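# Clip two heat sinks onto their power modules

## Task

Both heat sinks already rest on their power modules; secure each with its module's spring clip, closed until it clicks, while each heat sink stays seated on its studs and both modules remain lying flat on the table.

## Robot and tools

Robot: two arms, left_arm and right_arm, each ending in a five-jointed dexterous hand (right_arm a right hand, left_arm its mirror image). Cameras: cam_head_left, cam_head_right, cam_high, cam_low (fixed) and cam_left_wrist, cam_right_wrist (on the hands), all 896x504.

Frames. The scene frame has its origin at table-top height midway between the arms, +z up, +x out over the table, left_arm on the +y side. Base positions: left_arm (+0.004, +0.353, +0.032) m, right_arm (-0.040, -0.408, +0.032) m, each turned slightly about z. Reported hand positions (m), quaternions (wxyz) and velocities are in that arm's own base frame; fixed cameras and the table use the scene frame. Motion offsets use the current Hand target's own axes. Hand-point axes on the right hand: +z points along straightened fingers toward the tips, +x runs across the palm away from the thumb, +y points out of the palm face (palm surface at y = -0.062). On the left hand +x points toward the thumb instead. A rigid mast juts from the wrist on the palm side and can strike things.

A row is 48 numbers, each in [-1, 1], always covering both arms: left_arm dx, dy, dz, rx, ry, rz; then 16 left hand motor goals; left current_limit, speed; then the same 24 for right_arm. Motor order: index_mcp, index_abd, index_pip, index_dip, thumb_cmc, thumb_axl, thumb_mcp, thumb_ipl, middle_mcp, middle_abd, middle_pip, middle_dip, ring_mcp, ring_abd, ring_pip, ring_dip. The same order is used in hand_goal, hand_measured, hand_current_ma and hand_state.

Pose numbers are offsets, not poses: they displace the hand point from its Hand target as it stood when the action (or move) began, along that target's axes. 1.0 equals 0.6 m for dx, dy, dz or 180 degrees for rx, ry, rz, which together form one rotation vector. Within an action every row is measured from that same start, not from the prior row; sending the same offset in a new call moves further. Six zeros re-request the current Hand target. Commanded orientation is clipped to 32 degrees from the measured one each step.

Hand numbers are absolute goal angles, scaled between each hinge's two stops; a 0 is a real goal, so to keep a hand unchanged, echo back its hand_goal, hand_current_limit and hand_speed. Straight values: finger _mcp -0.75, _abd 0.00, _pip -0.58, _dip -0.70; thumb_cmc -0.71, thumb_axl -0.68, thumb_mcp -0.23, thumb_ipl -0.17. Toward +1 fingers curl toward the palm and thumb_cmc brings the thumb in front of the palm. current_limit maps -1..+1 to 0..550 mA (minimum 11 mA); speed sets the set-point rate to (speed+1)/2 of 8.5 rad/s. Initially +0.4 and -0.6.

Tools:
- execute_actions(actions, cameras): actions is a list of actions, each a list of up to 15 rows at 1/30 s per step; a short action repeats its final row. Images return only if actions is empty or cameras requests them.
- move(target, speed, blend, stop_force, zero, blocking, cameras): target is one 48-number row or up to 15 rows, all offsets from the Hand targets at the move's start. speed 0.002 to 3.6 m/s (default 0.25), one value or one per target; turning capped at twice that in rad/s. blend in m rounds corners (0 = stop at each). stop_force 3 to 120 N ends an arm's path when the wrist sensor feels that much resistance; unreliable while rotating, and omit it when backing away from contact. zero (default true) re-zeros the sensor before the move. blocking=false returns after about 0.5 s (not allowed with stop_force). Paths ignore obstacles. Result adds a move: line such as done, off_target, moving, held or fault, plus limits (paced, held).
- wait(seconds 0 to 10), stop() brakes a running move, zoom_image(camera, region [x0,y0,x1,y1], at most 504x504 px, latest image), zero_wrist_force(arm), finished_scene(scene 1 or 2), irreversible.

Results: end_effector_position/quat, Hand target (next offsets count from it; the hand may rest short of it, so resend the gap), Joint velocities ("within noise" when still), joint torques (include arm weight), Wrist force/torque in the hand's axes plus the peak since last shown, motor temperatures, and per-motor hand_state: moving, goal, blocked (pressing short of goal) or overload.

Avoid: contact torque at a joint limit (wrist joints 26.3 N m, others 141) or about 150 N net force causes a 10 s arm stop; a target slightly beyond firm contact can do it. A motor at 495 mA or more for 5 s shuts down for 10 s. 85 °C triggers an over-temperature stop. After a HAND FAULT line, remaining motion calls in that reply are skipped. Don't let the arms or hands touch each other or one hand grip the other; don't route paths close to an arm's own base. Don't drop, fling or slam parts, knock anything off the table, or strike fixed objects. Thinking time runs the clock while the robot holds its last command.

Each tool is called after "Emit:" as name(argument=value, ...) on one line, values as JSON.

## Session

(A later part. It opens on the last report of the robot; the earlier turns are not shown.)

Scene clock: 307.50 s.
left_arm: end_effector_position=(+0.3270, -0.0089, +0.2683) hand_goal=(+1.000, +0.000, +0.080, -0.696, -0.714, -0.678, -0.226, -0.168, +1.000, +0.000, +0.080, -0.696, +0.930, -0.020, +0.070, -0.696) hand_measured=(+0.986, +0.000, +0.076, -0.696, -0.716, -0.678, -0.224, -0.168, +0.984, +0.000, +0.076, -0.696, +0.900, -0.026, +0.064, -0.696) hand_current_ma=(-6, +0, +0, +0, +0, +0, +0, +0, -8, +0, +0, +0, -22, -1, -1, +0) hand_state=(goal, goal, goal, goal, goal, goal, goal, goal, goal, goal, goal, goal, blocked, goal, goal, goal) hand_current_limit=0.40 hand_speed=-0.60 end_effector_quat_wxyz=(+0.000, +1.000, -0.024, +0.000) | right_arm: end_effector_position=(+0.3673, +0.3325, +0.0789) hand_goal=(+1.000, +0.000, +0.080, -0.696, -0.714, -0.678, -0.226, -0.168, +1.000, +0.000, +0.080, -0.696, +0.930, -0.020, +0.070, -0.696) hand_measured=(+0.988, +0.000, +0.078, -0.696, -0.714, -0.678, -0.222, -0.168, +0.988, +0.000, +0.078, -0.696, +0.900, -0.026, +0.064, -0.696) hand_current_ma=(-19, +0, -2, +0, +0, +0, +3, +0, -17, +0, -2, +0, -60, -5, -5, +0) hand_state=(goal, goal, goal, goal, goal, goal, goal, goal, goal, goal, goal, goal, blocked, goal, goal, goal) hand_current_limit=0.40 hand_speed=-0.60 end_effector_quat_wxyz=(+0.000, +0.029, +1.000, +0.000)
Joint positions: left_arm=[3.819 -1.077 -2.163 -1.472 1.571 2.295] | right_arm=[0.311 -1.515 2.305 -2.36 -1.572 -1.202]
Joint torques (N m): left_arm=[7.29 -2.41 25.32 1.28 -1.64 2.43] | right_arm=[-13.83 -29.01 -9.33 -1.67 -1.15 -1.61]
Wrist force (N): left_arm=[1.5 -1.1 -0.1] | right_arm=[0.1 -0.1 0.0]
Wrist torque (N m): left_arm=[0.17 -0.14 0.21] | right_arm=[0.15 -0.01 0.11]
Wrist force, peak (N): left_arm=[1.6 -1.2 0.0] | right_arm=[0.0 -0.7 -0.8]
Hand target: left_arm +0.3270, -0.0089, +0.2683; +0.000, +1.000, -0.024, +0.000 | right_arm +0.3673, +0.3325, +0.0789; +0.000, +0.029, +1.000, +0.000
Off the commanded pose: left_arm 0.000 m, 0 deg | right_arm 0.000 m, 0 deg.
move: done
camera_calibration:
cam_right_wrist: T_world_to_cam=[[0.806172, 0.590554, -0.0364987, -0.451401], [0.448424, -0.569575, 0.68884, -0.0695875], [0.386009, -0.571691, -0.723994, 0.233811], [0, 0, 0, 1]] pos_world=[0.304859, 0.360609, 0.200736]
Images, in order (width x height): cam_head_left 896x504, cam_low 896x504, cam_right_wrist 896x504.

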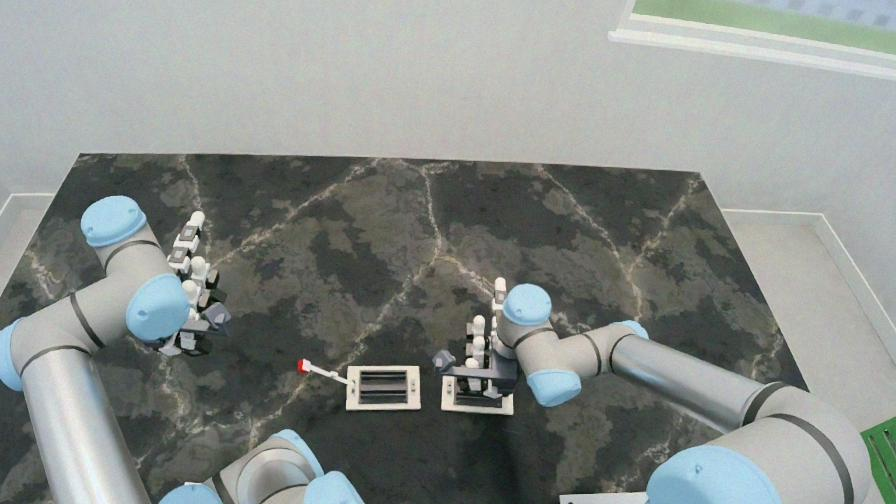

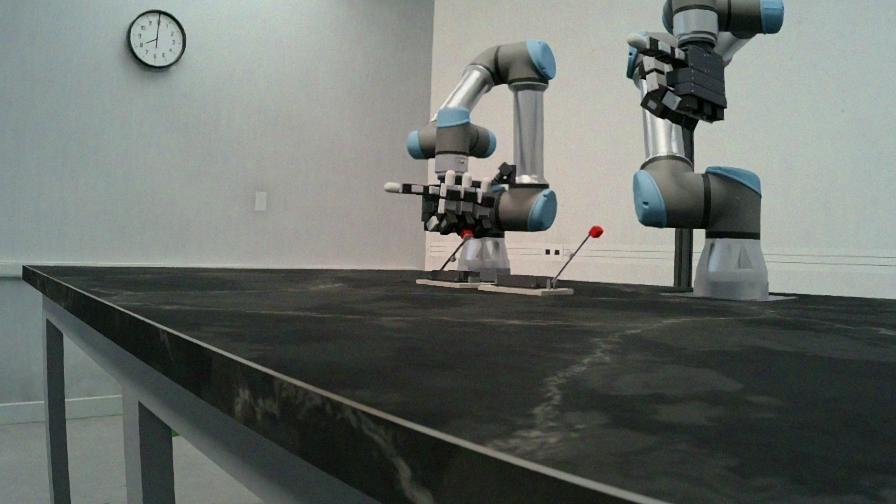

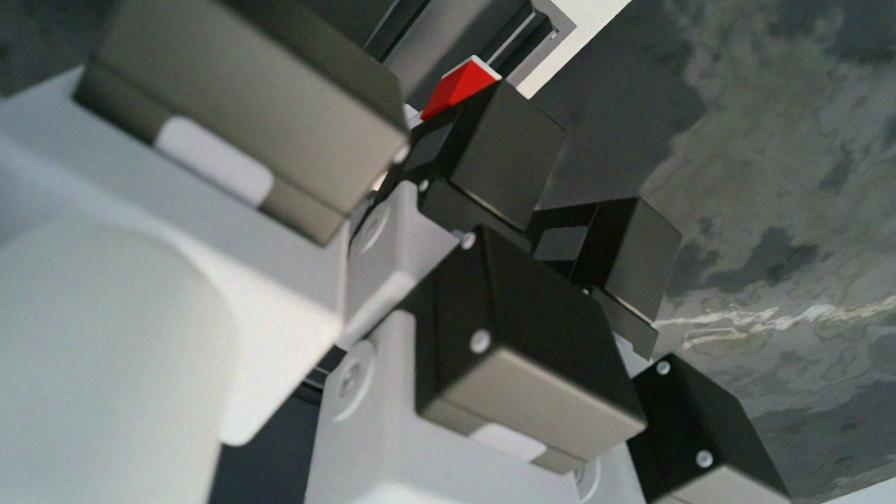

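Emit:
move(target=[[0,0,0,0,0,0,1.0,0,0.08,-0.696,-0.714,-0.678,-0.226,-0.168,1.0,0,0.08,-0.696,0.93,-0.02,0.07,-0.696,0.4,-0.6,0,0.015,0.0265,0,0,0,1.0,0,0.08,-0.696,-0.714,-0.678,-0.226,-0.168,1.0,0,0.08,-0.696,0.93,-0.02,0.07,-0.696,0.4,-0.6],[0,0,0,0,0,0,1.0,0,0.08,-0.696,-0.714,-0.678,-0.226,-0.168,1.0,0,0.08,-0.696,0.93,-0.02,0.07,-0.696,0.4,-0.6,0,0.0305,0.048,0,0,0,1.0,0,0.08,-0.696,-0.714,-0.678,-0.226,-0.168,1.0,0,0.08,-0.696,0.93,-0.02,0.07,-0.696,0.4,-0.6],[0,0,0,0,0,0,1.0,0,0.08,-0.696,-0.714,-0.678,-0.226,-0.168,1.0,0,0.08,-0.696,0.93,-0.02,0.07,-0.696,0.4,-0.6,0,0.0657,0.0775,0,0,0,1.0,0,0.08,-0.696,-0.714,-0.678,-0.226,-0.168,1.0,0,0.08,-0.696,0.93,-0.02,0.07,-0.696,0.4,-0.6],[0,0,0,0,0,0,1.0,0,0.08,-0.696,-0.714,-0.678,-0.226,-0.168,1.0,0,0.08,-0.696,0.93,-0.02,0.07,-0.696,0.4,-0.6,0,0.0723,0.105,0,0,0,1.0,0,0.08,-0.696,-0.714,-0.678,-0.226,-0.168,1.0,0,0.08,-0.696,0.93,-0.02,0.07,-0.696,0.4,-0.6]], speed=0.025, blend=[0.003,0.003,0.003,0], stop_force=10, cameras=["cam_head_left","cam_low","cam_right_wrist"])

Emit:
zoom_image(camera="cam_low", region=[390, 200, 550, 300])

Emit:
zoom_image(camera="cam_right_wrist", region=[340, 0, 620, 180])

Scene clock: 328.10 s.
left_arm: end_effector_position=(+0.3270, -0.0089, +0.2683) hand_goal=(+1.000, +0.000, +0.080, -0.696, -0.714, -0.678, -0.226, -0.168, +1.000, +0.000, +0.080, -0.696, +0.930, -0.020, +0.070, -0.696) hand_measured=(+0.986, +0.000, +0.076, -0.696, -0.716, -0.678, -0.224, -0.168, +0.984, +0.000, +0.076, -0.696, +0.900, -0.026, +0.064, -0.696) hand_current_ma=(-6, +0, +0, +0, +0, +0, +0, +0, -8, +0, +0, +0, -22, -1, -1, +0) hand_state=(goal, goal, goal, goal, goal, goal, goal, goal, goal, goal, goal, goal, blocked, goal, goal, goal) hand_current_limit=0.40 hand_speed=-0.60 end_effector_quat_wxyz=(+0.000, +1.000, -0.024, +0.000) | right_arm: end_effector_position=(+0.3698, +0.3758, +0.0159) hand_goal=(+1.000, +0.000, +0.080, -0.696, -0.714, -0.678, -0.226, -0.168, +1.000, +0.000, +0.080, -0.696, +0.930, -0.020, +0.070, -0.696) hand_measured=(+0.988, +0.000, +0.078, -0.696, -0.714, -0.678, -0.222, -0.168, +0.988, +0.000, +0.078, -0.696, +0.900, -0.026, +0.064, -0.696) hand_current_ma=(-19, +0, -2, +0, +0, +0, +3, +0, -17, +0, -2, +0, -60, -5, -5, +0) hand_state=(goal, goal, goal, goal, goal, goal, goal, goal, goal, goal, goal, goal, blocked, goal, goal, goal) hand_current_limit=0.40 hand_speed=-0.60 end_effector_quat_wxyz=(+0.000, +0.029, +1.000, +0.000)
Joint positions: left_arm=[3.819 -1.077 -2.163 -1.472 1.571 2.295] | right_arm=[0.406 -1.301 2.286 -2.555 -1.572 -1.106]
Joint torques (N m): left_arm=[7.05 -2.92 27.38 1.46 -1.35 2.29] | right_arm=[-13.2 -34.9 -16.84 -0.85 -0.82 -0.82]
Wrist force (N): left_arm=[1.3 -1.0 0.0] | right_arm=[0.0 -0.1 -0.1]
Wrist torque (N m): left_arm=[0.18 -0.11 0.19] | right_arm=[0.15 -0.03 -0.08]
Wrist force, peak (N): left_arm=[1.5 -1.3 -0.3] | right_arm=[0.3 -0.6 -0.3]
Hand target: left_arm +0.3270, -0.0089, +0.2683; +0.000, +1.000, -0.024, +0.000 | right_arm +0.3699, +0.3758, +0.0159; +0.000, +0.029, +1.000, +0.000
Off the commanded pose: left_arm 0.000 m, 0 deg | right_arm 0.000 m, 0 deg.
move: done
camera_calibration:
cam_right_wrist: T_world_to_cam=[[0.806146, 0.590587, -0.036539, -0.481308], [0.448471, -0.569541, 0.688838, -0.00277867], [0.386008, -0.57169, -0.723994, 0.211893], [0, 0, 0, 1]] pos_world=[0.307459, 0.403809, 0.137736]
Images, in order (width x height): cam_head_left 896x504, cam_low 896x504, cam_right_wrist 896x504.

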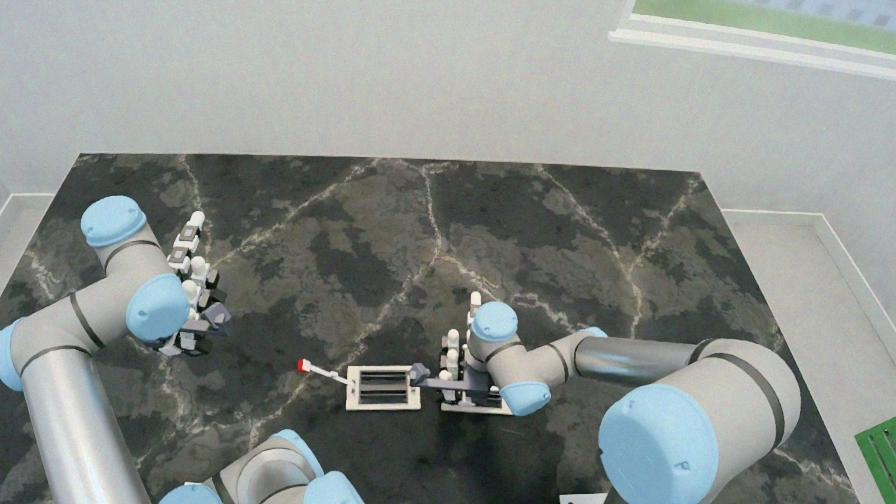

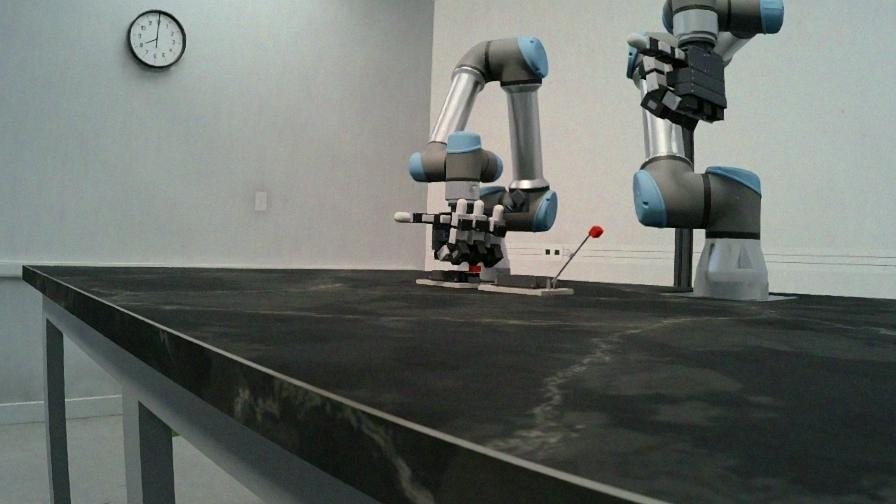

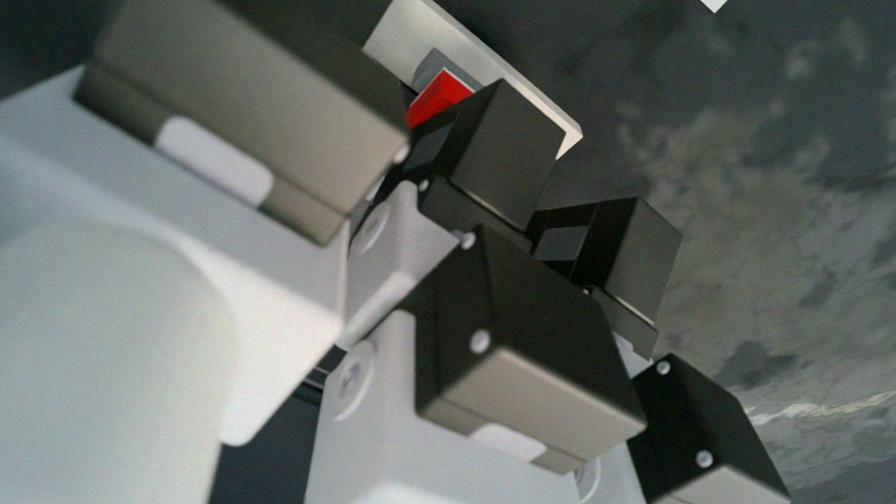

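Scaled by 3.150.

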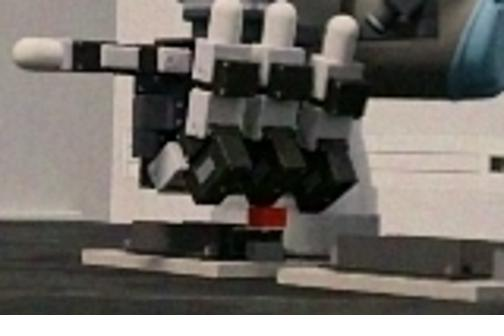

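Scaled by 1.800.

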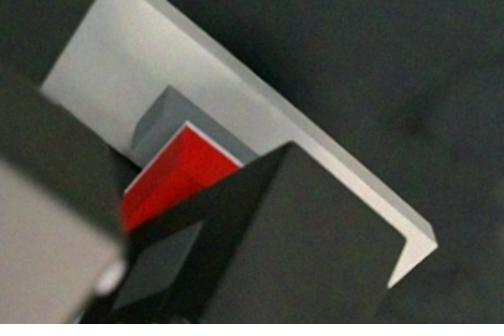

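Emit:
move(target=[0,0,0,0,0,0,1.0,0,0.08,-0.696,-0.714,-0.678,-0.226,-0.168,1.0,0,0.08,-0.696,0.93,-0.02,0.07,-0.696,0.4,-0.6,0,0,0.035,0,0,0,1.0,0,0.08,-0.696,-0.714,-0.678,-0.226,-0.168,1.0,0,0.08,-0.696,0.93,-0.02,0.07,-0.696,0.4,-0.6], speed=0.01, stop_force=30, cameras=[])

Emit:
move(target=[0,0,0,0,0,0,1.0,0,0.08,-0.696,-0.714,-0.678,-0.226,-0.168,1.0,0,0.08,-0.696,0.93,-0.02,0.07,-0.696,0.4,-0.6,0,0,0.015,0,0,0,1.0,0,0.08,-0.696,-0.714,-0.678,-0.226,-0.168,1.0,0,0.08,-0.696,0.93,-0.02,0.07,-0.696,0.4,-0.6], speed=0.006, stop_force=48, zero=false, cameras=[])

Emit:
move(target=[0,0,0,0,0,0,1.0,0,0.08,-0.696,-0.714,-0.678,-0.226,-0.168,1.0,0,0.08,-0.696,0.93,-0.02,0.07,-0.696,0.4,-0.6,0,0,-0.025,0,0,0,1.0,0,0.08,-0.696,-0.714,-0.678,-0.226,-0.168,1.0,0,0.08,-0.696,0.93,-0.02,0.07,-0.696,0.4,-0.6], speed=0.03, cameras=["cam_low","cam_right_wrist"])

Emit:
zoom_image(camera="cam_low", region=[390, 200, 550, 300])

Emit:
zoom_image(camera="cam_right_wrist", region=[340, 0, 620, 180])

Scene clock: 338.43 s.
left_arm: end_effector_position=(+0.3270, -0.0089, +0.2683) hand_goal=(+1.000, +0.000, +0.080, -0.696, -0.714, -0.678, -0.226, -0.168, +1.000, +0.000, +0.080, -0.696, +0.930, -0.020, +0.070, -0.696) hand_measured=(+0.986, +0.000, +0.076, -0.696, -0.716, -0.678, -0.224, -0.168, +0.984, +0.000, +0.076, -0.696, +0.900, -0.026, +0.064, -0.696) hand_current_ma=(-6, +0, +0, +0, +0, +0, +0, +0, -8, +0, +0, +0, -22, -1, -1, +0) hand_state=(goal, goal, goal, goal, goal, goal, goal, goal, goal, goal, goal, goal, blocked, goal, goal, goal) hand_current_limit=0.40 hand_speed=-0.60 end_effector_quat_wxyz=(+0.000, +1.000, -0.024, +0.000) | right_arm: end_effector_position=(+0.3699, +0.3758, +0.0065) hand_goal=(+1.000, +0.000, +0.080, -0.696, -0.714, -0.678, -0.226, -0.168, +1.000, +0.000, +0.080, -0.696, +0.930, -0.020, +0.070, -0.696) hand_measured=(+0.988, +0.000, +0.078, -0.696, -0.714, -0.678, -0.222, -0.168, +1.002, +0.000, +0.078, -0.696, +0.900, -0.026, +0.064, -0.696) hand_current_ma=(-19, +0, -2, +0, +0, +0, +3, +0, +1, +0, -2, +0, -60, -5, -5, +0) hand_state=(goal, goal, goal, goal, goal, goal, goal, goal, goal, goal, goal, goal, blocked, goal, goal, goal) hand_current_limit=0.40 hand_speed=-0.60 end_effector_quat_wxyz=(+0.000, +0.029, +1.000, +0.000)
Joint positions: left_arm=[3.819 -1.077 -2.163 -1.472 1.571 2.295] | right_arm=[0.406 -1.277 2.292 -2.586 -1.572 -1.106]
Joint torques (N m): left_arm=[7.21 -1.63 27.71 1.3 -1.54 2.08] | right_arm=[-13.4 -22.72 -12.34 2.31 -0.72 -1.08]
Wrist force (N): left_arm=[1.2 -1.0 -0.1] | right_arm=[2.8 -1.0 -29.8]
Wrist torque (N m): left_arm=[0.19 -0.10 0.18] | right_arm=[1.32 0.69 0.00]
Wrist force, peak (N): left_arm=[1.6 -1.2 -0.3] | right_arm=[8.2 -6.7 -43.2]
Hand target: left_arm +0.3270, -0.0089, +0.2683; +0.000, +1.000, -0.024, +0.000 | right_arm +0.3699, +0.3758, +0.0065; +0.000, +0.029, +1.000, +0.000 (not the last commanded pose)
Off the commanded pose: left_arm 0.000 m, 0 deg | right_arm 0.012 m, 0 deg.
move: contact (right_arm)
No camera images: "cameras" was empty.

Scene clock: 339.27 s.
left_arm: end_effector_position=(+0.3270, -0.0089, +0.2683) hand_goal=(+1.000, +0.000, +0.080, -0.696, -0.714, -0.678, -0.226, -0.168, +1.000, +0.000, +0.080, -0.696, +0.930, -0.020, +0.070, -0.696) hand_measured=(+0.986, +0.000, +0.076, -0.696, -0.716, -0.678, -0.224, -0.168, +0.984, +0.000, +0.076, -0.696, +0.900, -0.026, +0.064, -0.696) hand_current_ma=(-6, +0, +0, +0, +0, +0, +0, +0, -8, +0, +0, +0, -22, -1, -1, +0) hand_state=(goal, goal, goal, goal, goal, goal, goal, goal, goal, goal, goal, goal, blocked, goal, goal, goal) hand_current_limit=0.40 hand_speed=-0.60 end_effector_quat_wxyz=(+0.000, +1.000, -0.024, +0.000) | right_arm: end_effector_position=(+0.3700, +0.3758, +0.0062) hand_goal=(+1.000, +0.000, +0.080, -0.696, -0.714, -0.678, -0.226, -0.168, +1.000, +0.000, +0.080, -0.696, +0.930, -0.020, +0.070, -0.696) hand_measured=(+0.988, +0.000, +0.078, -0.696, -0.714, -0.678, -0.222, -0.168, +1.002, +0.000, +0.078, -0.696, +0.900, -0.026, +0.064, -0.696) hand_current_ma=(-19, +0, -2, +0, +0, +0, +3, +0, +2, +0, -2, +0, -60, -5, -5, +0) hand_state=(goal, goal, goal, goal, goal, goal, goal, goal, goal, goal, goal, goal, blocked, goal, goal, goal) hand_current_limit=0.40 hand_speed=-0.60 end_effector_quat_wxyz=(+0.000, +0.029, +1.000, +0.000)
Joint positions: left_arm=[3.819 -1.077 -2.163 -1.472 1.571 2.295] | right_arm=[0.406 -1.276 2.292 -2.587 -1.572 -1.106]
Joint torques (N m): left_arm=[7.45 -1.66 27.44 1.44 -1.39 2.39] | right_arm=[-13.32 -15.68 -5.84 3.21 -0.53 -0.85]
Wrist force (N): left_arm=[1.3 -1.2 0.0] | right_arm=[6.2 -4.2 -45.4]
Wrist torque (N m): left_arm=[0.15 -0.10 0.19] | right_arm=[1.90 1.05 0.06]
Wrist force, peak (N): left_arm=[1.4 -1.4 -0.2] | right_arm=[11.6 -10.1 -55.7]
Hand target: left_arm +0.3270, -0.0089, +0.2683; +0.000, +1.000, -0.024, +0.000 | right_arm +0.3700, +0.3758, +0.0062; +0.000, +0.029, +1.000, +0.000 (not the last commanded pose)
Off the commanded pose: left_arm 0.000 m, 0 deg | right_arm 0.009 m, 0 deg.
move: contact (right_arm)
No camera images: "cameras" was empty.

Scene clock: 340.07 s.
left_arm: end_effector_position=(+0.3270, -0.0089, +0.2683) hand_goal=(+1.000, +0.000, +0.080, -0.696, -0.714, -0.678, -0.226, -0.168, +1.000, +0.000, +0.080, -0.696, +0.930, -0.020, +0.070, -0.696) hand_measured=(+0.986, +0.000, +0.076, -0.696, -0.716, -0.678, -0.224, -0.168, +0.984, +0.000, +0.076, -0.696, +0.900, -0.026, +0.064, -0.696) hand_current_ma=(-6, +0, +0, +0, +0, +0, +0, +0, -8, +0, +0, +0, -22, -1, -1, +0) hand_state=(goal, goal, goal, goal, goal, goal, goal, goal, goal, goal, goal, goal, blocked, goal, goal, goal) hand_current_limit=0.40 hand_speed=-0.60 end_effector_quat_wxyz=(+0.000, +1.000, -0.024, +0.000) | right_arm: end_effector_position=(+0.3700, +0.3758, +0.0213) hand_goal=(+1.000, +0.000, +0.080, -0.696, -0.714, -0.678, -0.226, -0.168, +1.000, +0.000, +0.080, -0.696, +0.930, -0.020, +0.070, -0.696) hand_measured=(+0.988, +0.000, +0.078, -0.696, -0.714, -0.678, -0.222, -0.168, +0.996, +0.000, +0.078, -0.696, +0.900, -0.026, +0.064, -0.696) hand_current_ma=(-19, +0, -2, +0, +0, +0, +3, +0, -4, +0, -2, +0, -60, -5, -5, +0) hand_state=(goal, goal, goal, goal, goal, goal, goal, goal, goal, goal, goal, goal, blocked, goal, goal, goal) hand_current_limit=0.40 hand_speed=-0.60 end_effector_quat_wxyz=(+0.000, +0.029, +1.000, +0.000) end_effector_velocity=(+0.001, +0.000, +0.000) end_effector_angular_velocity=(+0.001, -0.003, -0.001)
Joint positions: left_arm=[3.819 -1.077 -2.163 -1.472 1.571 2.295] | right_arm=[0.406 -1.315 2.282 -2.538 -1.572 -1.106]
Joint velocities: left_arm=[within noise] | right_arm=[0 0.003 -0.001 -0.006 0 0.001]
Joint torques (N m): left_arm=[6.73 -1.95 27.89 1.45 -1.58 2.26] | right_arm=[-8.06 -16.25 -12.14 -4.28 -0.15 0.4]
Wrist force (N): left_arm=[1.4 -1.1 -0.1] | right_arm=[-0.1 -0.1 0.0]
Wrist torque (N m): left_arm=[0.17 -0.13 0.20] | right_arm=[0.14 -0.01 -0.10]
Wrist force, peak (N): left_arm=[1.6 -1.1 -0.1] | right_arm=[6.1 -4.5 -44.9]
Hand target: left_arm +0.3270, -0.0089, +0.2683; +0.000, +1.000, -0.024, +0.000 | right_arm +0.3700, +0.3758, +0.0212; +0.000, +0.029, +1.000, +0.000
Off the commanded pose: left_arm 0.000 m, 0 deg | right_arm 0.000 m, 0 deg.
move: done
camera_calibration:
cam_right_wrist: T_world_to_cam=[[0.806207, 0.590538, -0.0359755, -0.48133], [0.448076, -0.569747, 0.688924, -0.00629378], [0.386339, -0.571535, -0.72394, 0.215649], [0, 0, 0, 1]] pos_world=[0.307558, 0.403909, 0.143137]
Images, in order (width x height): cam_low 896x504, cam_right_wrist 896x504.

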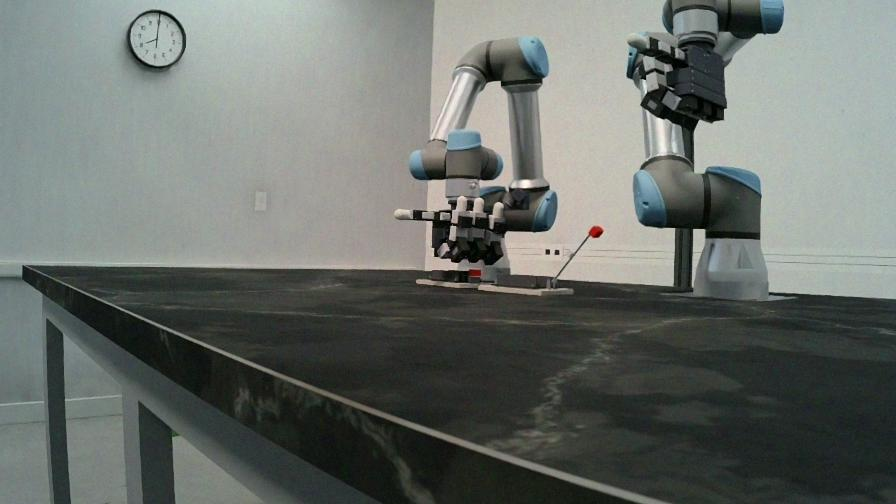

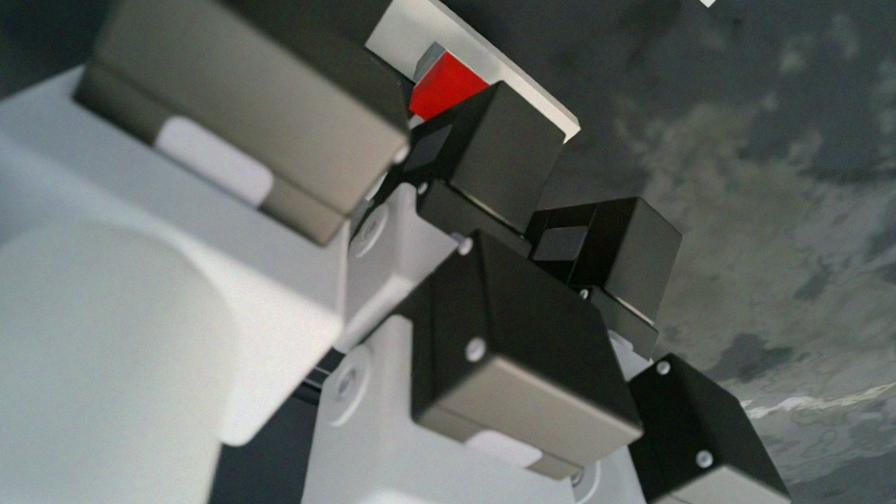

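Scaled by 3.150.

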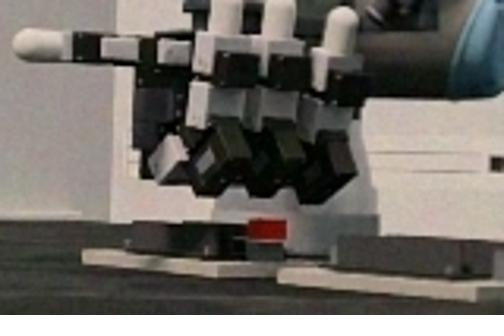

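Scaled by 1.800.

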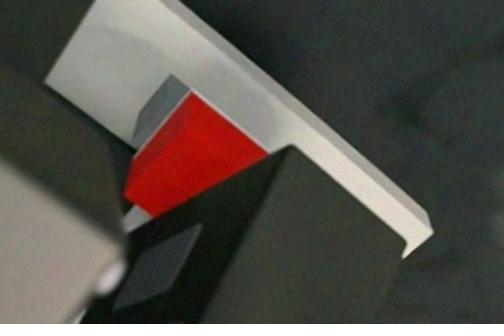

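Emit:
move(target=[[0,0,0,0,0,0, 1.0,0,0.08,-0.696,-0.714,-0.678,-0.226,-0.168,1.0,0,0.08,-0.696,0.93,-0.02,0.07,-0.696,0.4,-0.6, 0,0,-0.17,0,0,0, 1.0,0,0.08,-0.696,-0.714,-0.678,-0.226,-0.168,1.0,0,0.08,-0.696,0.93,-0.02,0.07,-0.696,0.4,-0.6],[0,0,0,0,0,0, 1.0,0,0.08,-0.696,-0.714,-0.678,-0.226,-0.168,1.0,0,0.08,-0.696,0.93,-0.02,0.07,-0.696,0.4,-0.6, 0,-0.45,-0.24,0,0,0, 1.0,0,0.08,-0.696,-0.714,-0.678,-0.226,-0.168,1.0,0,0.08,-0.696,0.93,-0.02,0.07,-0.696,0.4,-0.6]], speed=0.25, blend=[0.03,0], cameras=["cam_head_left","cam_head_right","cam_left_wrist","cam_high"])

Scene clock: 357.60 s.
left_arm: end_effector_position=(+0.3270, -0.0089, +0.2683) hand_goal=(+1.000, +0.000, +0.080, -0.696, -0.714, -0.678, -0.226, -0.168, +1.000, +0.000, +0.080, -0.696, +0.930, -0.020, +0.070, -0.696) hand_measured=(+0.986, +0.000, +0.076, -0.696, -0.716, -0.678, -0.224, -0.168, +0.984, +0.000, +0.076, -0.696, +0.900, -0.026, +0.064, -0.696) hand_current_ma=(-6, +0, +0, +0, +0, +0, +0, +0, -8, +0, +0, +0, -22, -1, -1, +0) hand_state=(goal, goal, goal, goal, goal, goal, goal, goal, goal, goal, goal, goal, blocked, goal, goal, goal) hand_current_limit=0.40 hand_speed=-0.60 end_effector_quat_wxyz=(+0.000, +1.000, -0.024, +0.000) | right_arm: end_effector_position=(+0.3541, +0.1064, +0.1653) hand_goal=(+1.000, +0.000, +0.080, -0.696, -0.714, -0.678, -0.226, -0.168, +1.000, +0.000, +0.080, -0.696, +0.930, -0.020, +0.070, -0.696) hand_measured=(+0.988, +0.000, +0.078, -0.696, -0.714, -0.678, -0.222, -0.168, +0.994, +0.000, +0.078, -0.696, +0.900, -0.026, +0.064, -0.696) hand_current_ma=(-19, +0, -2, +0, +0, +0, +3, +0, -6, +0, -2, +0, -60, -5, -5, +0) hand_state=(goal, goal, goal, goal, goal, goal, goal, goal, goal, goal, goal, goal, blocked, goal, goal, goal) hand_current_limit=0.40 hand_speed=-0.60 end_effector_quat_wxyz=(+0.000, +0.029, +1.000, +0.000)
Joint positions: left_arm=[3.819 -1.077 -2.163 -1.472 1.571 2.295] | right_arm=[-0.349 -1.952 2.378 -1.998 -1.571 -1.862]
Joint torques (N m): left_arm=[6.25 -2.78 28.74 1.33 -1.57 2.21] | right_arm=[-14.05 3.09 -28.8 -3.44 -0.73 -1.7]
Wrist force (N): left_arm=[1.4 -1.1 -0.1] | right_arm=[0.1 0.2 0.1]
Wrist torque (N m): left_arm=[0.18 -0.11 0.19] | right_arm=[0.17 -0.02 -0.07]
Wrist force, peak (N): left_arm=[1.6 -1.2 -0.1] | right_arm=[0.0 -2.3 -0.3]
Hand target: left_arm +0.3270, -0.0089, +0.2683; +0.000, +1.000, -0.024, +0.000 | right_arm +0.3541, +0.1063, +0.1653; +0.000, +0.029, +1.000, +0.000
Off the commanded pose: left_arm 0.000 m, 0 deg | right_arm 0.000 m, 0 deg.
move: done
camera_calibration:
cam_left_wrist: T_world_to_cam=[[-0.746583, 0.665291, 0.00135902, 0.211363], [0.466585, 0.522138, 0.713912, -0.386163], [0.47425, 0.533628, -0.700234, 0.165775], [0, 0, 0, 1]] pos_world=[0.259359, -0.0274499, 0.39148]
Images, in order (width x height): cam_head_left 896x504, cam_head_right 896x504, cam_high 896x504, cam_left_wrist 896x504.

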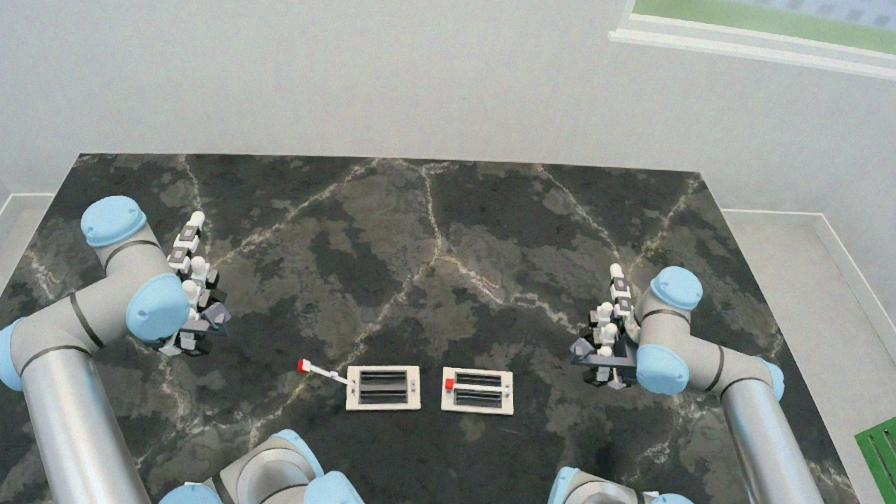

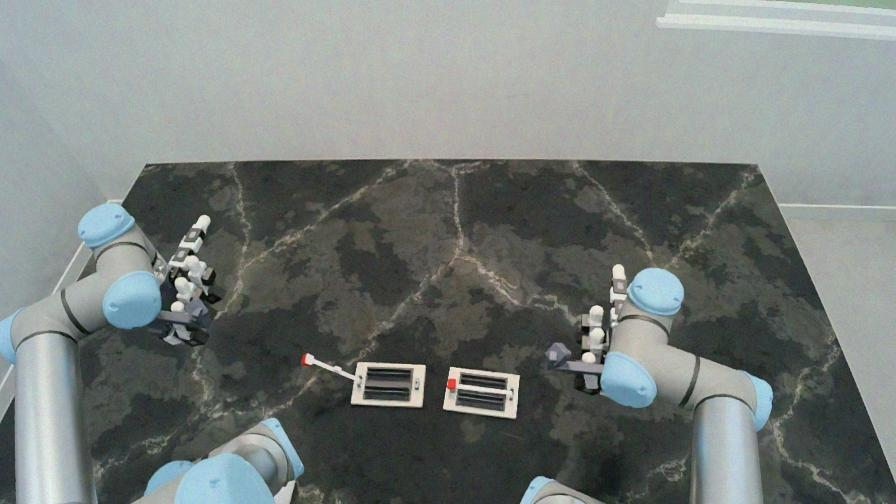

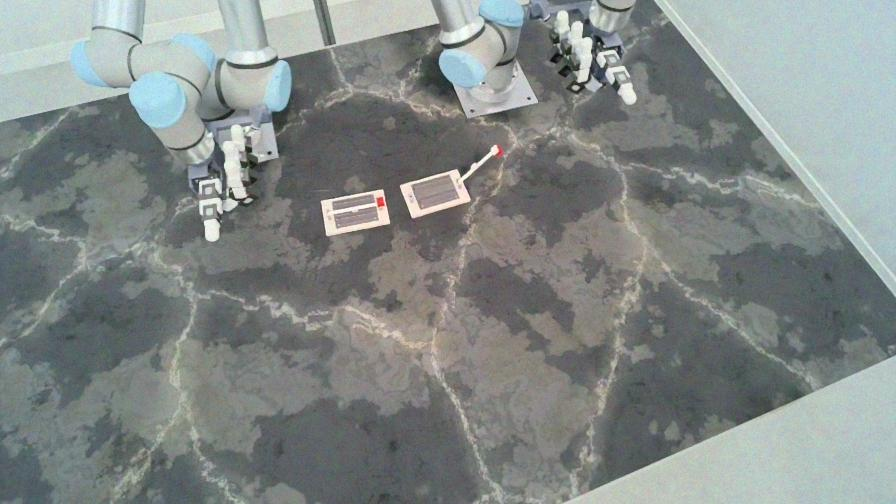

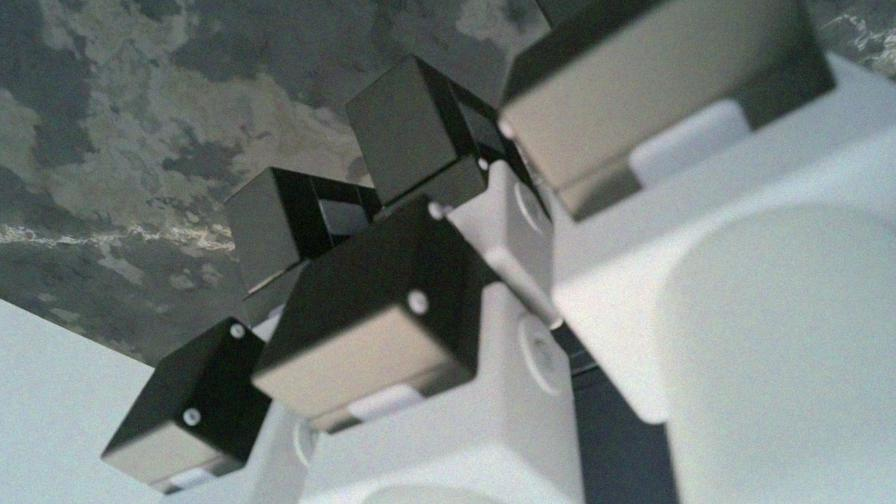

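Emit:
move(target=[0.0228,0.2519,0.0338,0,0,0, 1.0,0,0.08,-0.696,-0.714,-0.678,-0.226,-0.168,1.0,0,0.08,-0.696,0.93,-0.02,0.07,-0.696,0.4,-0.6, 0,0,0,0,0,0, 1.0,0,0.08,-0.696,-0.714,-0.678,-0.226,-0.168,1.0,0,0.08,-0.696,0.93,-0.02,0.07,-0.696,0.4,-0.6], speed=0.25, cameras=["cam_left_wrist"])

Emit:
zoom_image(camera="cam_left_wrist", region=[250, 0, 650, 225])

Scene clock: 379.63 s.
left_arm: end_effector_position=(+0.3335, -0.1604, +0.2480) hand_goal=(+1.000, +0.000, +0.080, -0.696, -0.714, -0.678, -0.226, -0.168, +1.000, +0.000, +0.080, -0.696, +0.930, -0.020, +0.070, -0.696) hand_measured=(+0.986, +0.000, +0.078, -0.696, -0.716, -0.678, -0.224, -0.168, +0.986, +0.000, +0.076, -0.696, +0.900, -0.026, +0.064, -0.696) hand_current_ma=(-5, +0, +0, +0, +0, +0, +0, +0, -6, +0, +0, +0, -22, -1, -1, +0) hand_state=(goal, goal, goal, goal, goal, goal, goal, goal, goal, goal, goal, goal, blocked, goal, goal, goal) hand_current_limit=0.40 hand_speed=-0.60 end_effector_quat_wxyz=(+0.000, +1.000, -0.024, +0.000) | right_arm: end_effector_position=(+0.3541, +0.1063, +0.1653) hand_goal=(+1.000, +0.000, +0.080, -0.696, -0.714, -0.678, -0.226, -0.168, +1.000, +0.000, +0.080, -0.696, +0.930, -0.020, +0.070, -0.696) hand_measured=(+0.988, +0.000, +0.078, -0.696, -0.714, -0.678, -0.222, -0.168, +0.994, +0.000, +0.078, -0.696, +0.900, -0.026, +0.064, -0.696) hand_current_ma=(-19, +0, -2, +0, +0, +0, +3, +0, -6, +0, -2, +0, -60, -5, -5, +0) hand_state=(goal, goal, goal, goal, goal, goal, goal, goal, goal, goal, goal, goal, blocked, goal, goal, goal) hand_current_limit=0.40 hand_speed=-0.60 end_effector_quat_wxyz=(+0.000, +0.029, +1.000, +0.000)
Joint positions: left_arm=[3.334 -1.103 -2.203 -1.407 1.571 1.811] | right_arm=[-0.35 -1.952 2.378 -1.998 -1.571 -1.862]
Joint torques (N m): left_arm=[-7.58 7.77 17.8 2.1 -1.28 -2.13] | right_arm=[-15.03 3.45 -28.24 -1.39 -0.82 -1.65]
Wrist force (N): left_arm=[1.6 -1.1 0.0] | right_arm=[0.2 0.2 0.2]
Wrist torque (N m): left_arm=[0.14 -0.17 0.06] | right_arm=[0.17 -0.04 0.01]
Wrist force, peak (N): left_arm=[1.2 -3.5 -0.1] | right_arm=[0.0 0.5 0.3]
Hand target: left_arm +0.3335, -0.1605, +0.2480; +0.000, +1.000, -0.024, +0.000 | right_arm +0.3541, +0.1063, +0.1653; +0.000, +0.029, +1.000, +0.000
Off the commanded pose: left_arm 0.000 m, 0 deg | right_arm 0.000 m, 0 deg.
move: done
camera_calibration:
cam_left_wrist: T_world_to_cam=[[-0.74648, 0.665406, 0.00139414, 0.317016], [0.466582, 0.521935, 0.714062, -0.295691], [0.474414, 0.533684, -0.700081, 0.229231], [0, 0, 0, 1]] pos_world=[0.26586, -0.178949, 0.371181]
Images, in order (width x height): cam_left_wrist 896x504.

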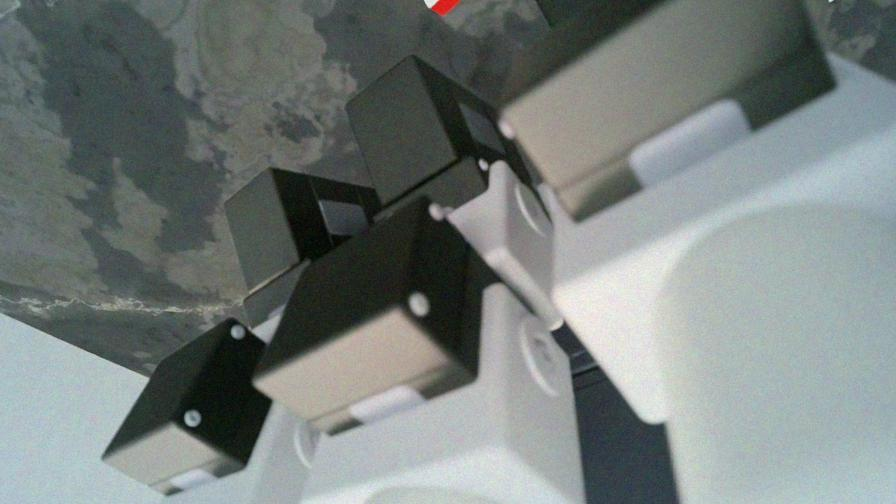

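Scaled by 1.260.

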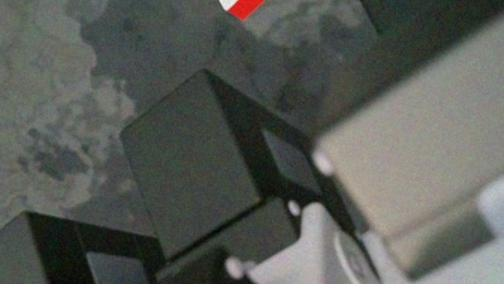

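Emit:
move(target=[0,0.05,0,0,0,0, 1.0,0,0.08,-0.696,-0.714,-0.678,-0.226,-0.168,1.0,0,0.08,-0.696,0.93,-0.02,0.07,-0.696,0.4,-0.6, 0,0,0,0,0,0, 1.0,0,0.08,-0.696,-0.714,-0.678,-0.226,-0.168,1.0,0,0.08,-0.696,0.93,-0.02,0.07,-0.696,0.4,-0.6], speed=0.15, cameras=["cam_left_wrist"])

Emit:
zoom_image(camera="cam_left_wrist", region=[300, 0, 600, 170])

Scene clock: 384.67 s.
left_arm: end_effector_position=(+0.3321, -0.1905, +0.2480) hand_goal=(+1.000, +0.000, +0.080, -0.696, -0.714, -0.678, -0.226, -0.168, +1.000, +0.000, +0.080, -0.696, +0.930, -0.020, +0.070, -0.696) hand_measured=(+0.986, +0.000, +0.078, -0.696, -0.716, -0.678, -0.224, -0.168, +0.986, +0.000, +0.076, -0.696, +0.900, -0.026, +0.064, -0.696) hand_current_ma=(-5, +0, +0, +0, +0, +0, +0, +0, -6, +0, +0, +0, -22, -1, -1, +0) hand_state=(goal, goal, goal, goal, goal, goal, goal, goal, goal, goal, goal, goal, blocked, goal, goal, goal) hand_current_limit=0.40 hand_speed=-0.60 end_effector_quat_wxyz=(+0.000, +1.000, -0.024, +0.000) | right_arm: end_effector_position=(+0.3541, +0.1063, +0.1653) hand_goal=(+1.000, +0.000, +0.080, -0.696, -0.714, -0.678, -0.226, -0.168, +1.000, +0.000, +0.080, -0.696, +0.930, -0.020, +0.070, -0.696) hand_measured=(+0.988, +0.000, +0.078, -0.696, -0.714, -0.678, -0.222, -0.168, +0.994, +0.000, +0.078, -0.696, +0.900, -0.026, +0.064, -0.696) hand_current_ma=(-19, +0, -2, +0, +0, +0, +3, +0, -6, +0, -2, +0, -60, -5, -5, +0) hand_state=(goal, goal, goal, goal, goal, goal, goal, goal, goal, goal, goal, goal, blocked, goal, goal, goal) hand_current_limit=0.40 hand_speed=-0.60 end_effector_quat_wxyz=(+0.000, +0.029, +1.000, +0.000)
Joint positions: left_arm=[3.235 -1.125 -2.192 -1.397 1.571 1.712] | right_arm=[-0.35 -1.952 2.378 -1.998 -1.571 -1.862]
Joint torques (N m): left_arm=[1.73 12.18 18.62 1.1 2.23 2.51] | right_arm=[-13.39 4.23 -28.91 -1.31 -0.36 -1.64]
Wrist force (N): left_arm=[1.3 -1.2 0.3] | right_arm=[0.1 0.2 0.2]
Wrist torque (N m): left_arm=[0.10 -0.13 0.04] | right_arm=[0.16 -0.01 0.00]
Wrist force, peak (N): left_arm=[1.6 -2.0 0.1] | right_arm=[0.5 0.3 0.1]
Hand target: left_arm +0.3321, -0.1905, +0.2480; +0.000, +1.000, -0.024, +0.000 | right_arm +0.3541, +0.1063, +0.1653; +0.000, +0.029, +1.000, +0.000
Off the commanded pose: left_arm 0.000 m, 0 deg | right_arm 0.000 m, 0 deg.
move: done
camera_calibration:
cam_left_wrist: T_world_to_cam=[[-0.746547, 0.665332, 0.00120146, 0.336006], [0.46645, 0.522099, 0.714029, -0.279298], [0.474439, 0.533616, -0.700115, 0.245898], [0, 0, 0, 1]] pos_world=[0.264459, -0.20895, 0.37118]
Images, in order (width x height): cam_left_wrist 896x504.

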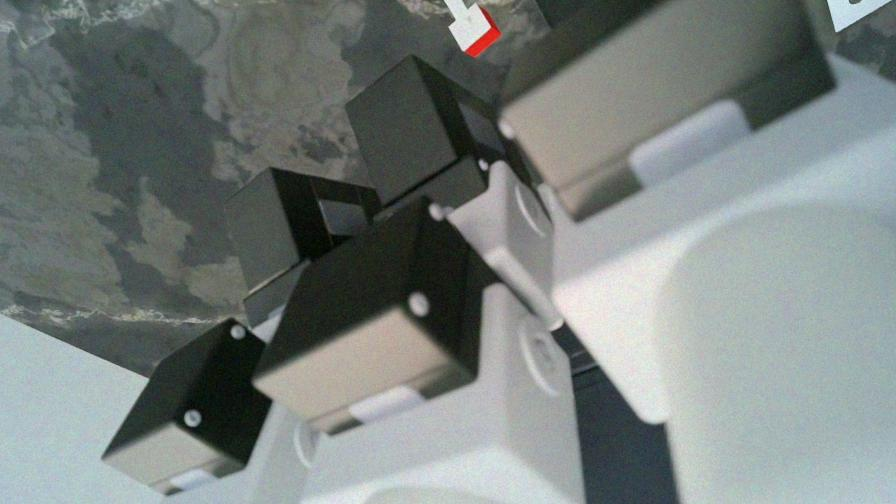

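Scaled by 1.680.

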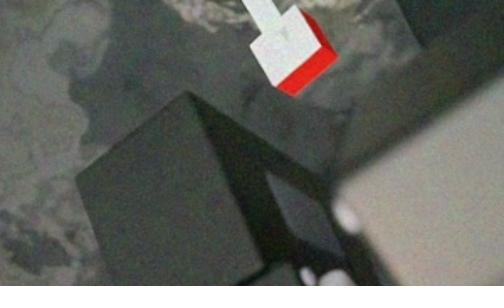

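Emit:
wait(seconds=0, cameras=["cam_head_left","cam_head_right","cam_high","cam_low","cam_left_wrist"])

Emit:
zoom_image(camera="cam_head_left", region=[280, 340, 440, 430])

Emit:
zoom_image(camera="cam_head_right", region=[280, 340, 440, 430])

Emit:
zoom_image(camera="cam_high", region=[380, 130, 540, 220])

Emit:
zoom_image(camera="cam_left_wrist", region=[380, 0, 560, 100])

Scene clock: 422.50 s.
left_arm: end_effector_position=(+0.3321, -0.1905, +0.2480) hand_goal=(+1.000, +0.000, +0.080, -0.696, -0.714, -0.678, -0.226, -0.168, +1.000, +0.000, +0.080, -0.696, +0.930, -0.020, +0.070, -0.696) hand_measured=(+0.986, +0.000, +0.078, -0.696, -0.716, -0.678, -0.224, -0.168, +0.986, +0.000, +0.076, -0.696, +0.900, -0.026, +0.064, -0.696) hand_current_ma=(-5, +0, +0, +0, +0, +0, +0, +0, -6, +0, +0, +0, -22, -1, -1, +0) hand_state=(goal, goal, goal, goal, goal, goal, goal, goal, goal, goal, goal, goal, blocked, goal, goal, goal) hand_current_limit=0.40 hand_speed=-0.60 end_effector_quat_wxyz=(+0.000, +1.000, -0.024, +0.000) | right_arm: end_effector_position=(+0.3541, +0.1063, +0.1653) hand_goal=(+1.000, +0.000, +0.080, -0.696, -0.714, -0.678, -0.226, -0.168, +1.000, +0.000, +0.080, -0.696, +0.930, -0.020, +0.070, -0.696) hand_measured=(+0.988, +0.000, +0.078, -0.696, -0.714, -0.678, -0.222, -0.168, +0.994, +0.000, +0.078, -0.696, +0.900, -0.026, +0.064, -0.696) hand_current_ma=(-19, +0, -2, +0, +0, +0, +3, +0, -6, +0, -2, +0, -60, -5, -5, +0) hand_state=(goal, goal, goal, goal, goal, goal, goal, goal, goal, goal, goal, goal, blocked, goal, goal, goal) hand_current_limit=0.40 hand_speed=-0.60 end_effector_quat_wxyz=(+0.000, +0.029, +1.000, +0.000)
Joint positions: left_arm=[3.235 -1.124 -2.192 -1.397 1.571 1.711] | right_arm=[-0.35 -1.952 2.378 -1.998 -1.571 -1.862]
Joint torques (N m): left_arm=[-6.92 13.23 13.68 1.39 2.33 -2.22] | right_arm=[-14.39 3.46 -28.3 -1.43 0.03 -1.49]
Wrist force (N): left_arm=[1.3 -1.1 0.1] | right_arm=[0.3 0.0 0.0]
Wrist torque (N m): left_arm=[0.13 -0.14 0.03] | right_arm=[0.15 -0.03 0.02]
Wrist force, peak (N): left_arm=[1.3 -1.6 0.2] | right_arm=[0.2 0.4 0.2]
Hand target: left_arm +0.3321, -0.1905, +0.2480; +0.000, +1.000, -0.024, +0.000 | right_arm +0.3541, +0.1063, +0.1653; +0.000, +0.029, +1.000, +0.000
Off the commanded pose: left_arm 0.000 m, 0 deg | right_arm 0.000 m, 0 deg.
camera_calibration:
cam_left_wrist: T_world_to_cam=[[-0.746583, 0.665291, 0.00135902, 0.335874], [0.466585, 0.522138, 0.713912, -0.279235], [0.47425, 0.533628, -0.700234, 0.246042], [0, 0, 0, 1]] pos_world=[0.264359, -0.20895, 0.37118]
Images, in order (width x height): cam_head_left 896x504, cam_head_right 896x504, cam_high 896x504, cam_low 896x504, cam_left_wrist 896x504.

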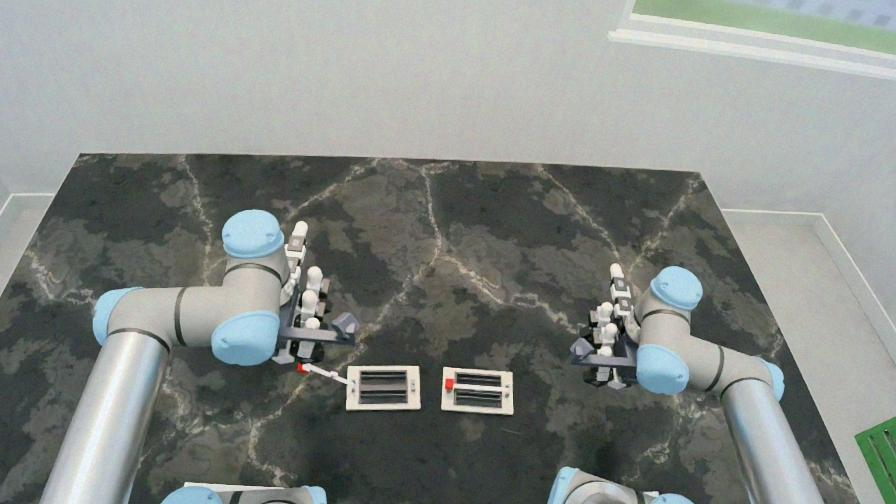

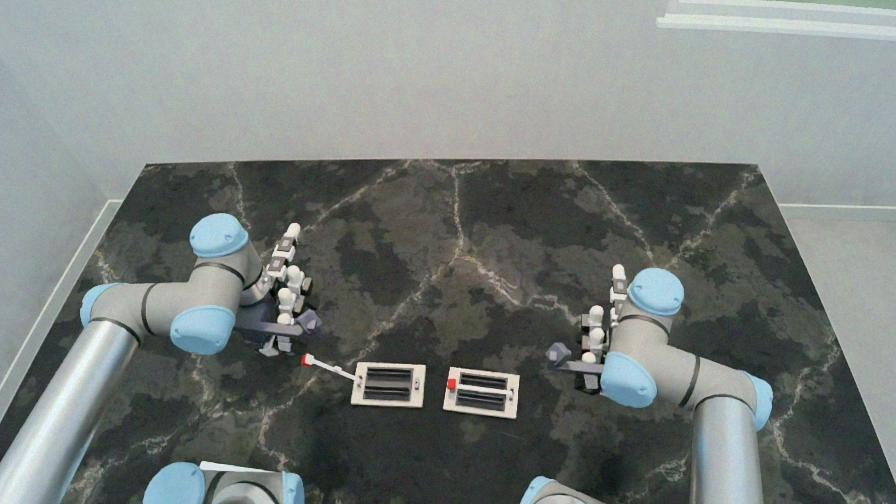

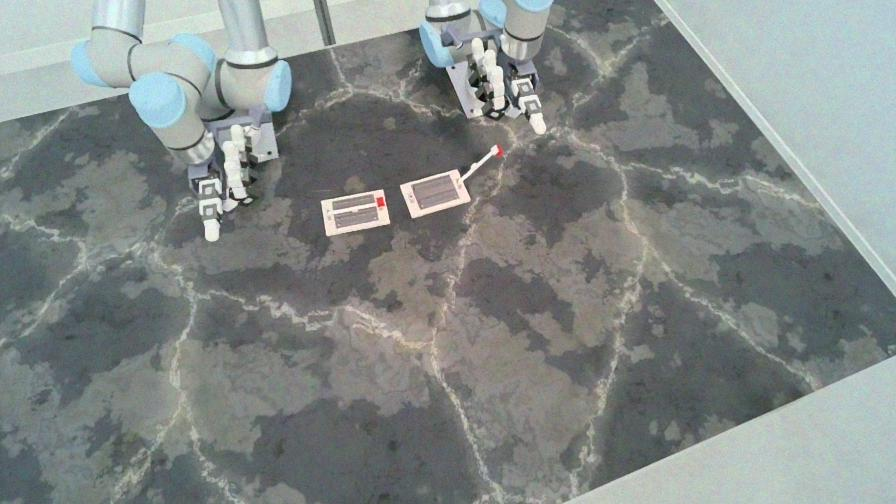

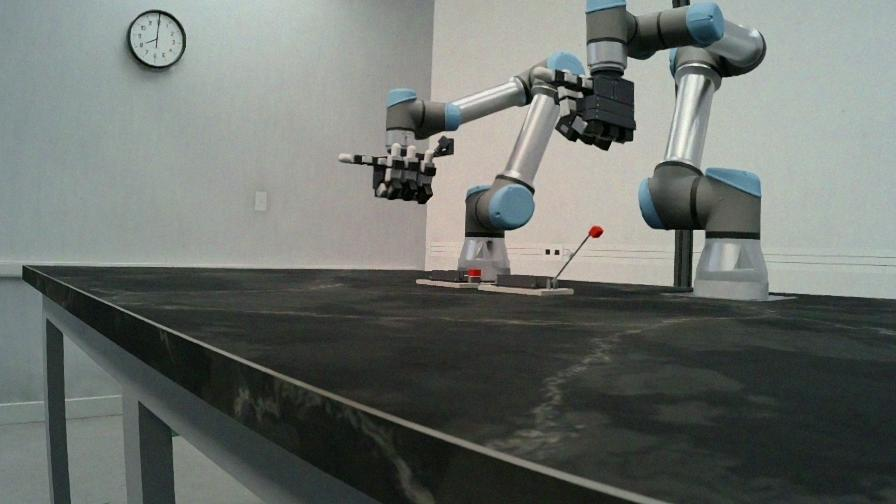

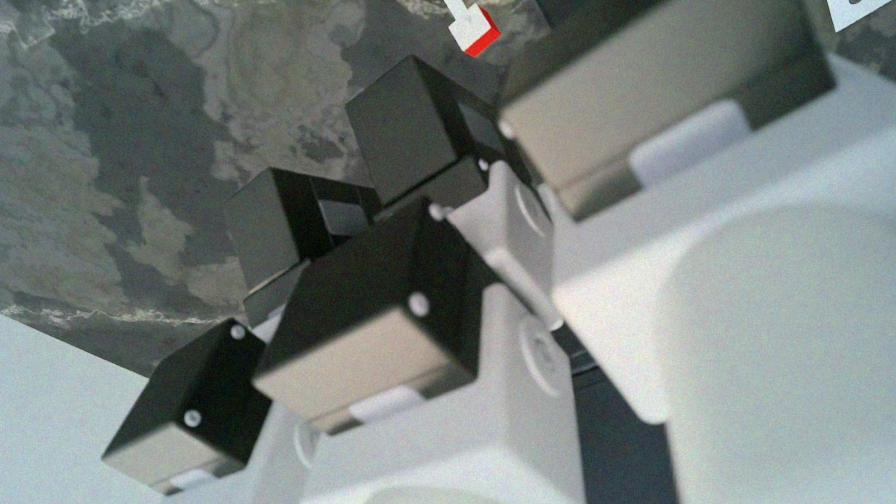

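Scaled by 3.150.

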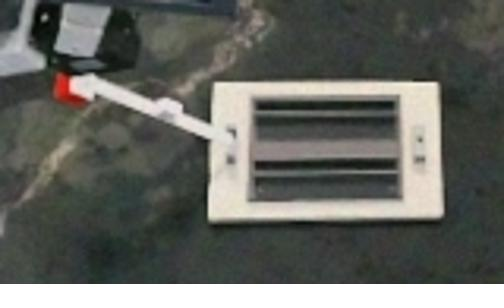

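Scaled by 3.150.

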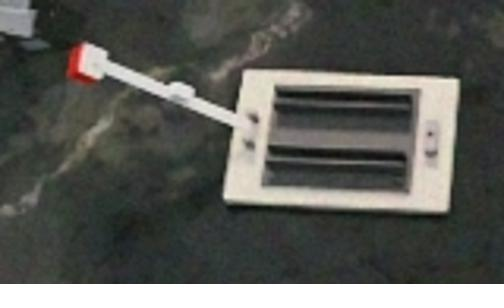

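Scaled by 3.150.

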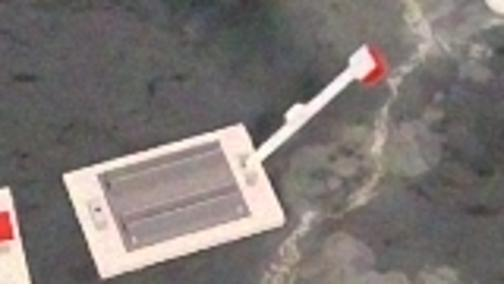

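Scaled by 2.800.

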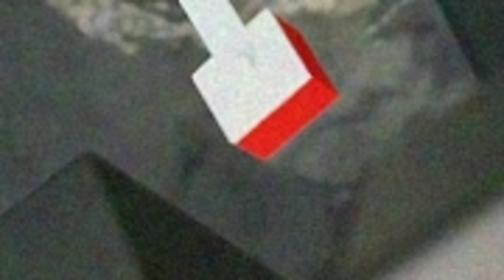

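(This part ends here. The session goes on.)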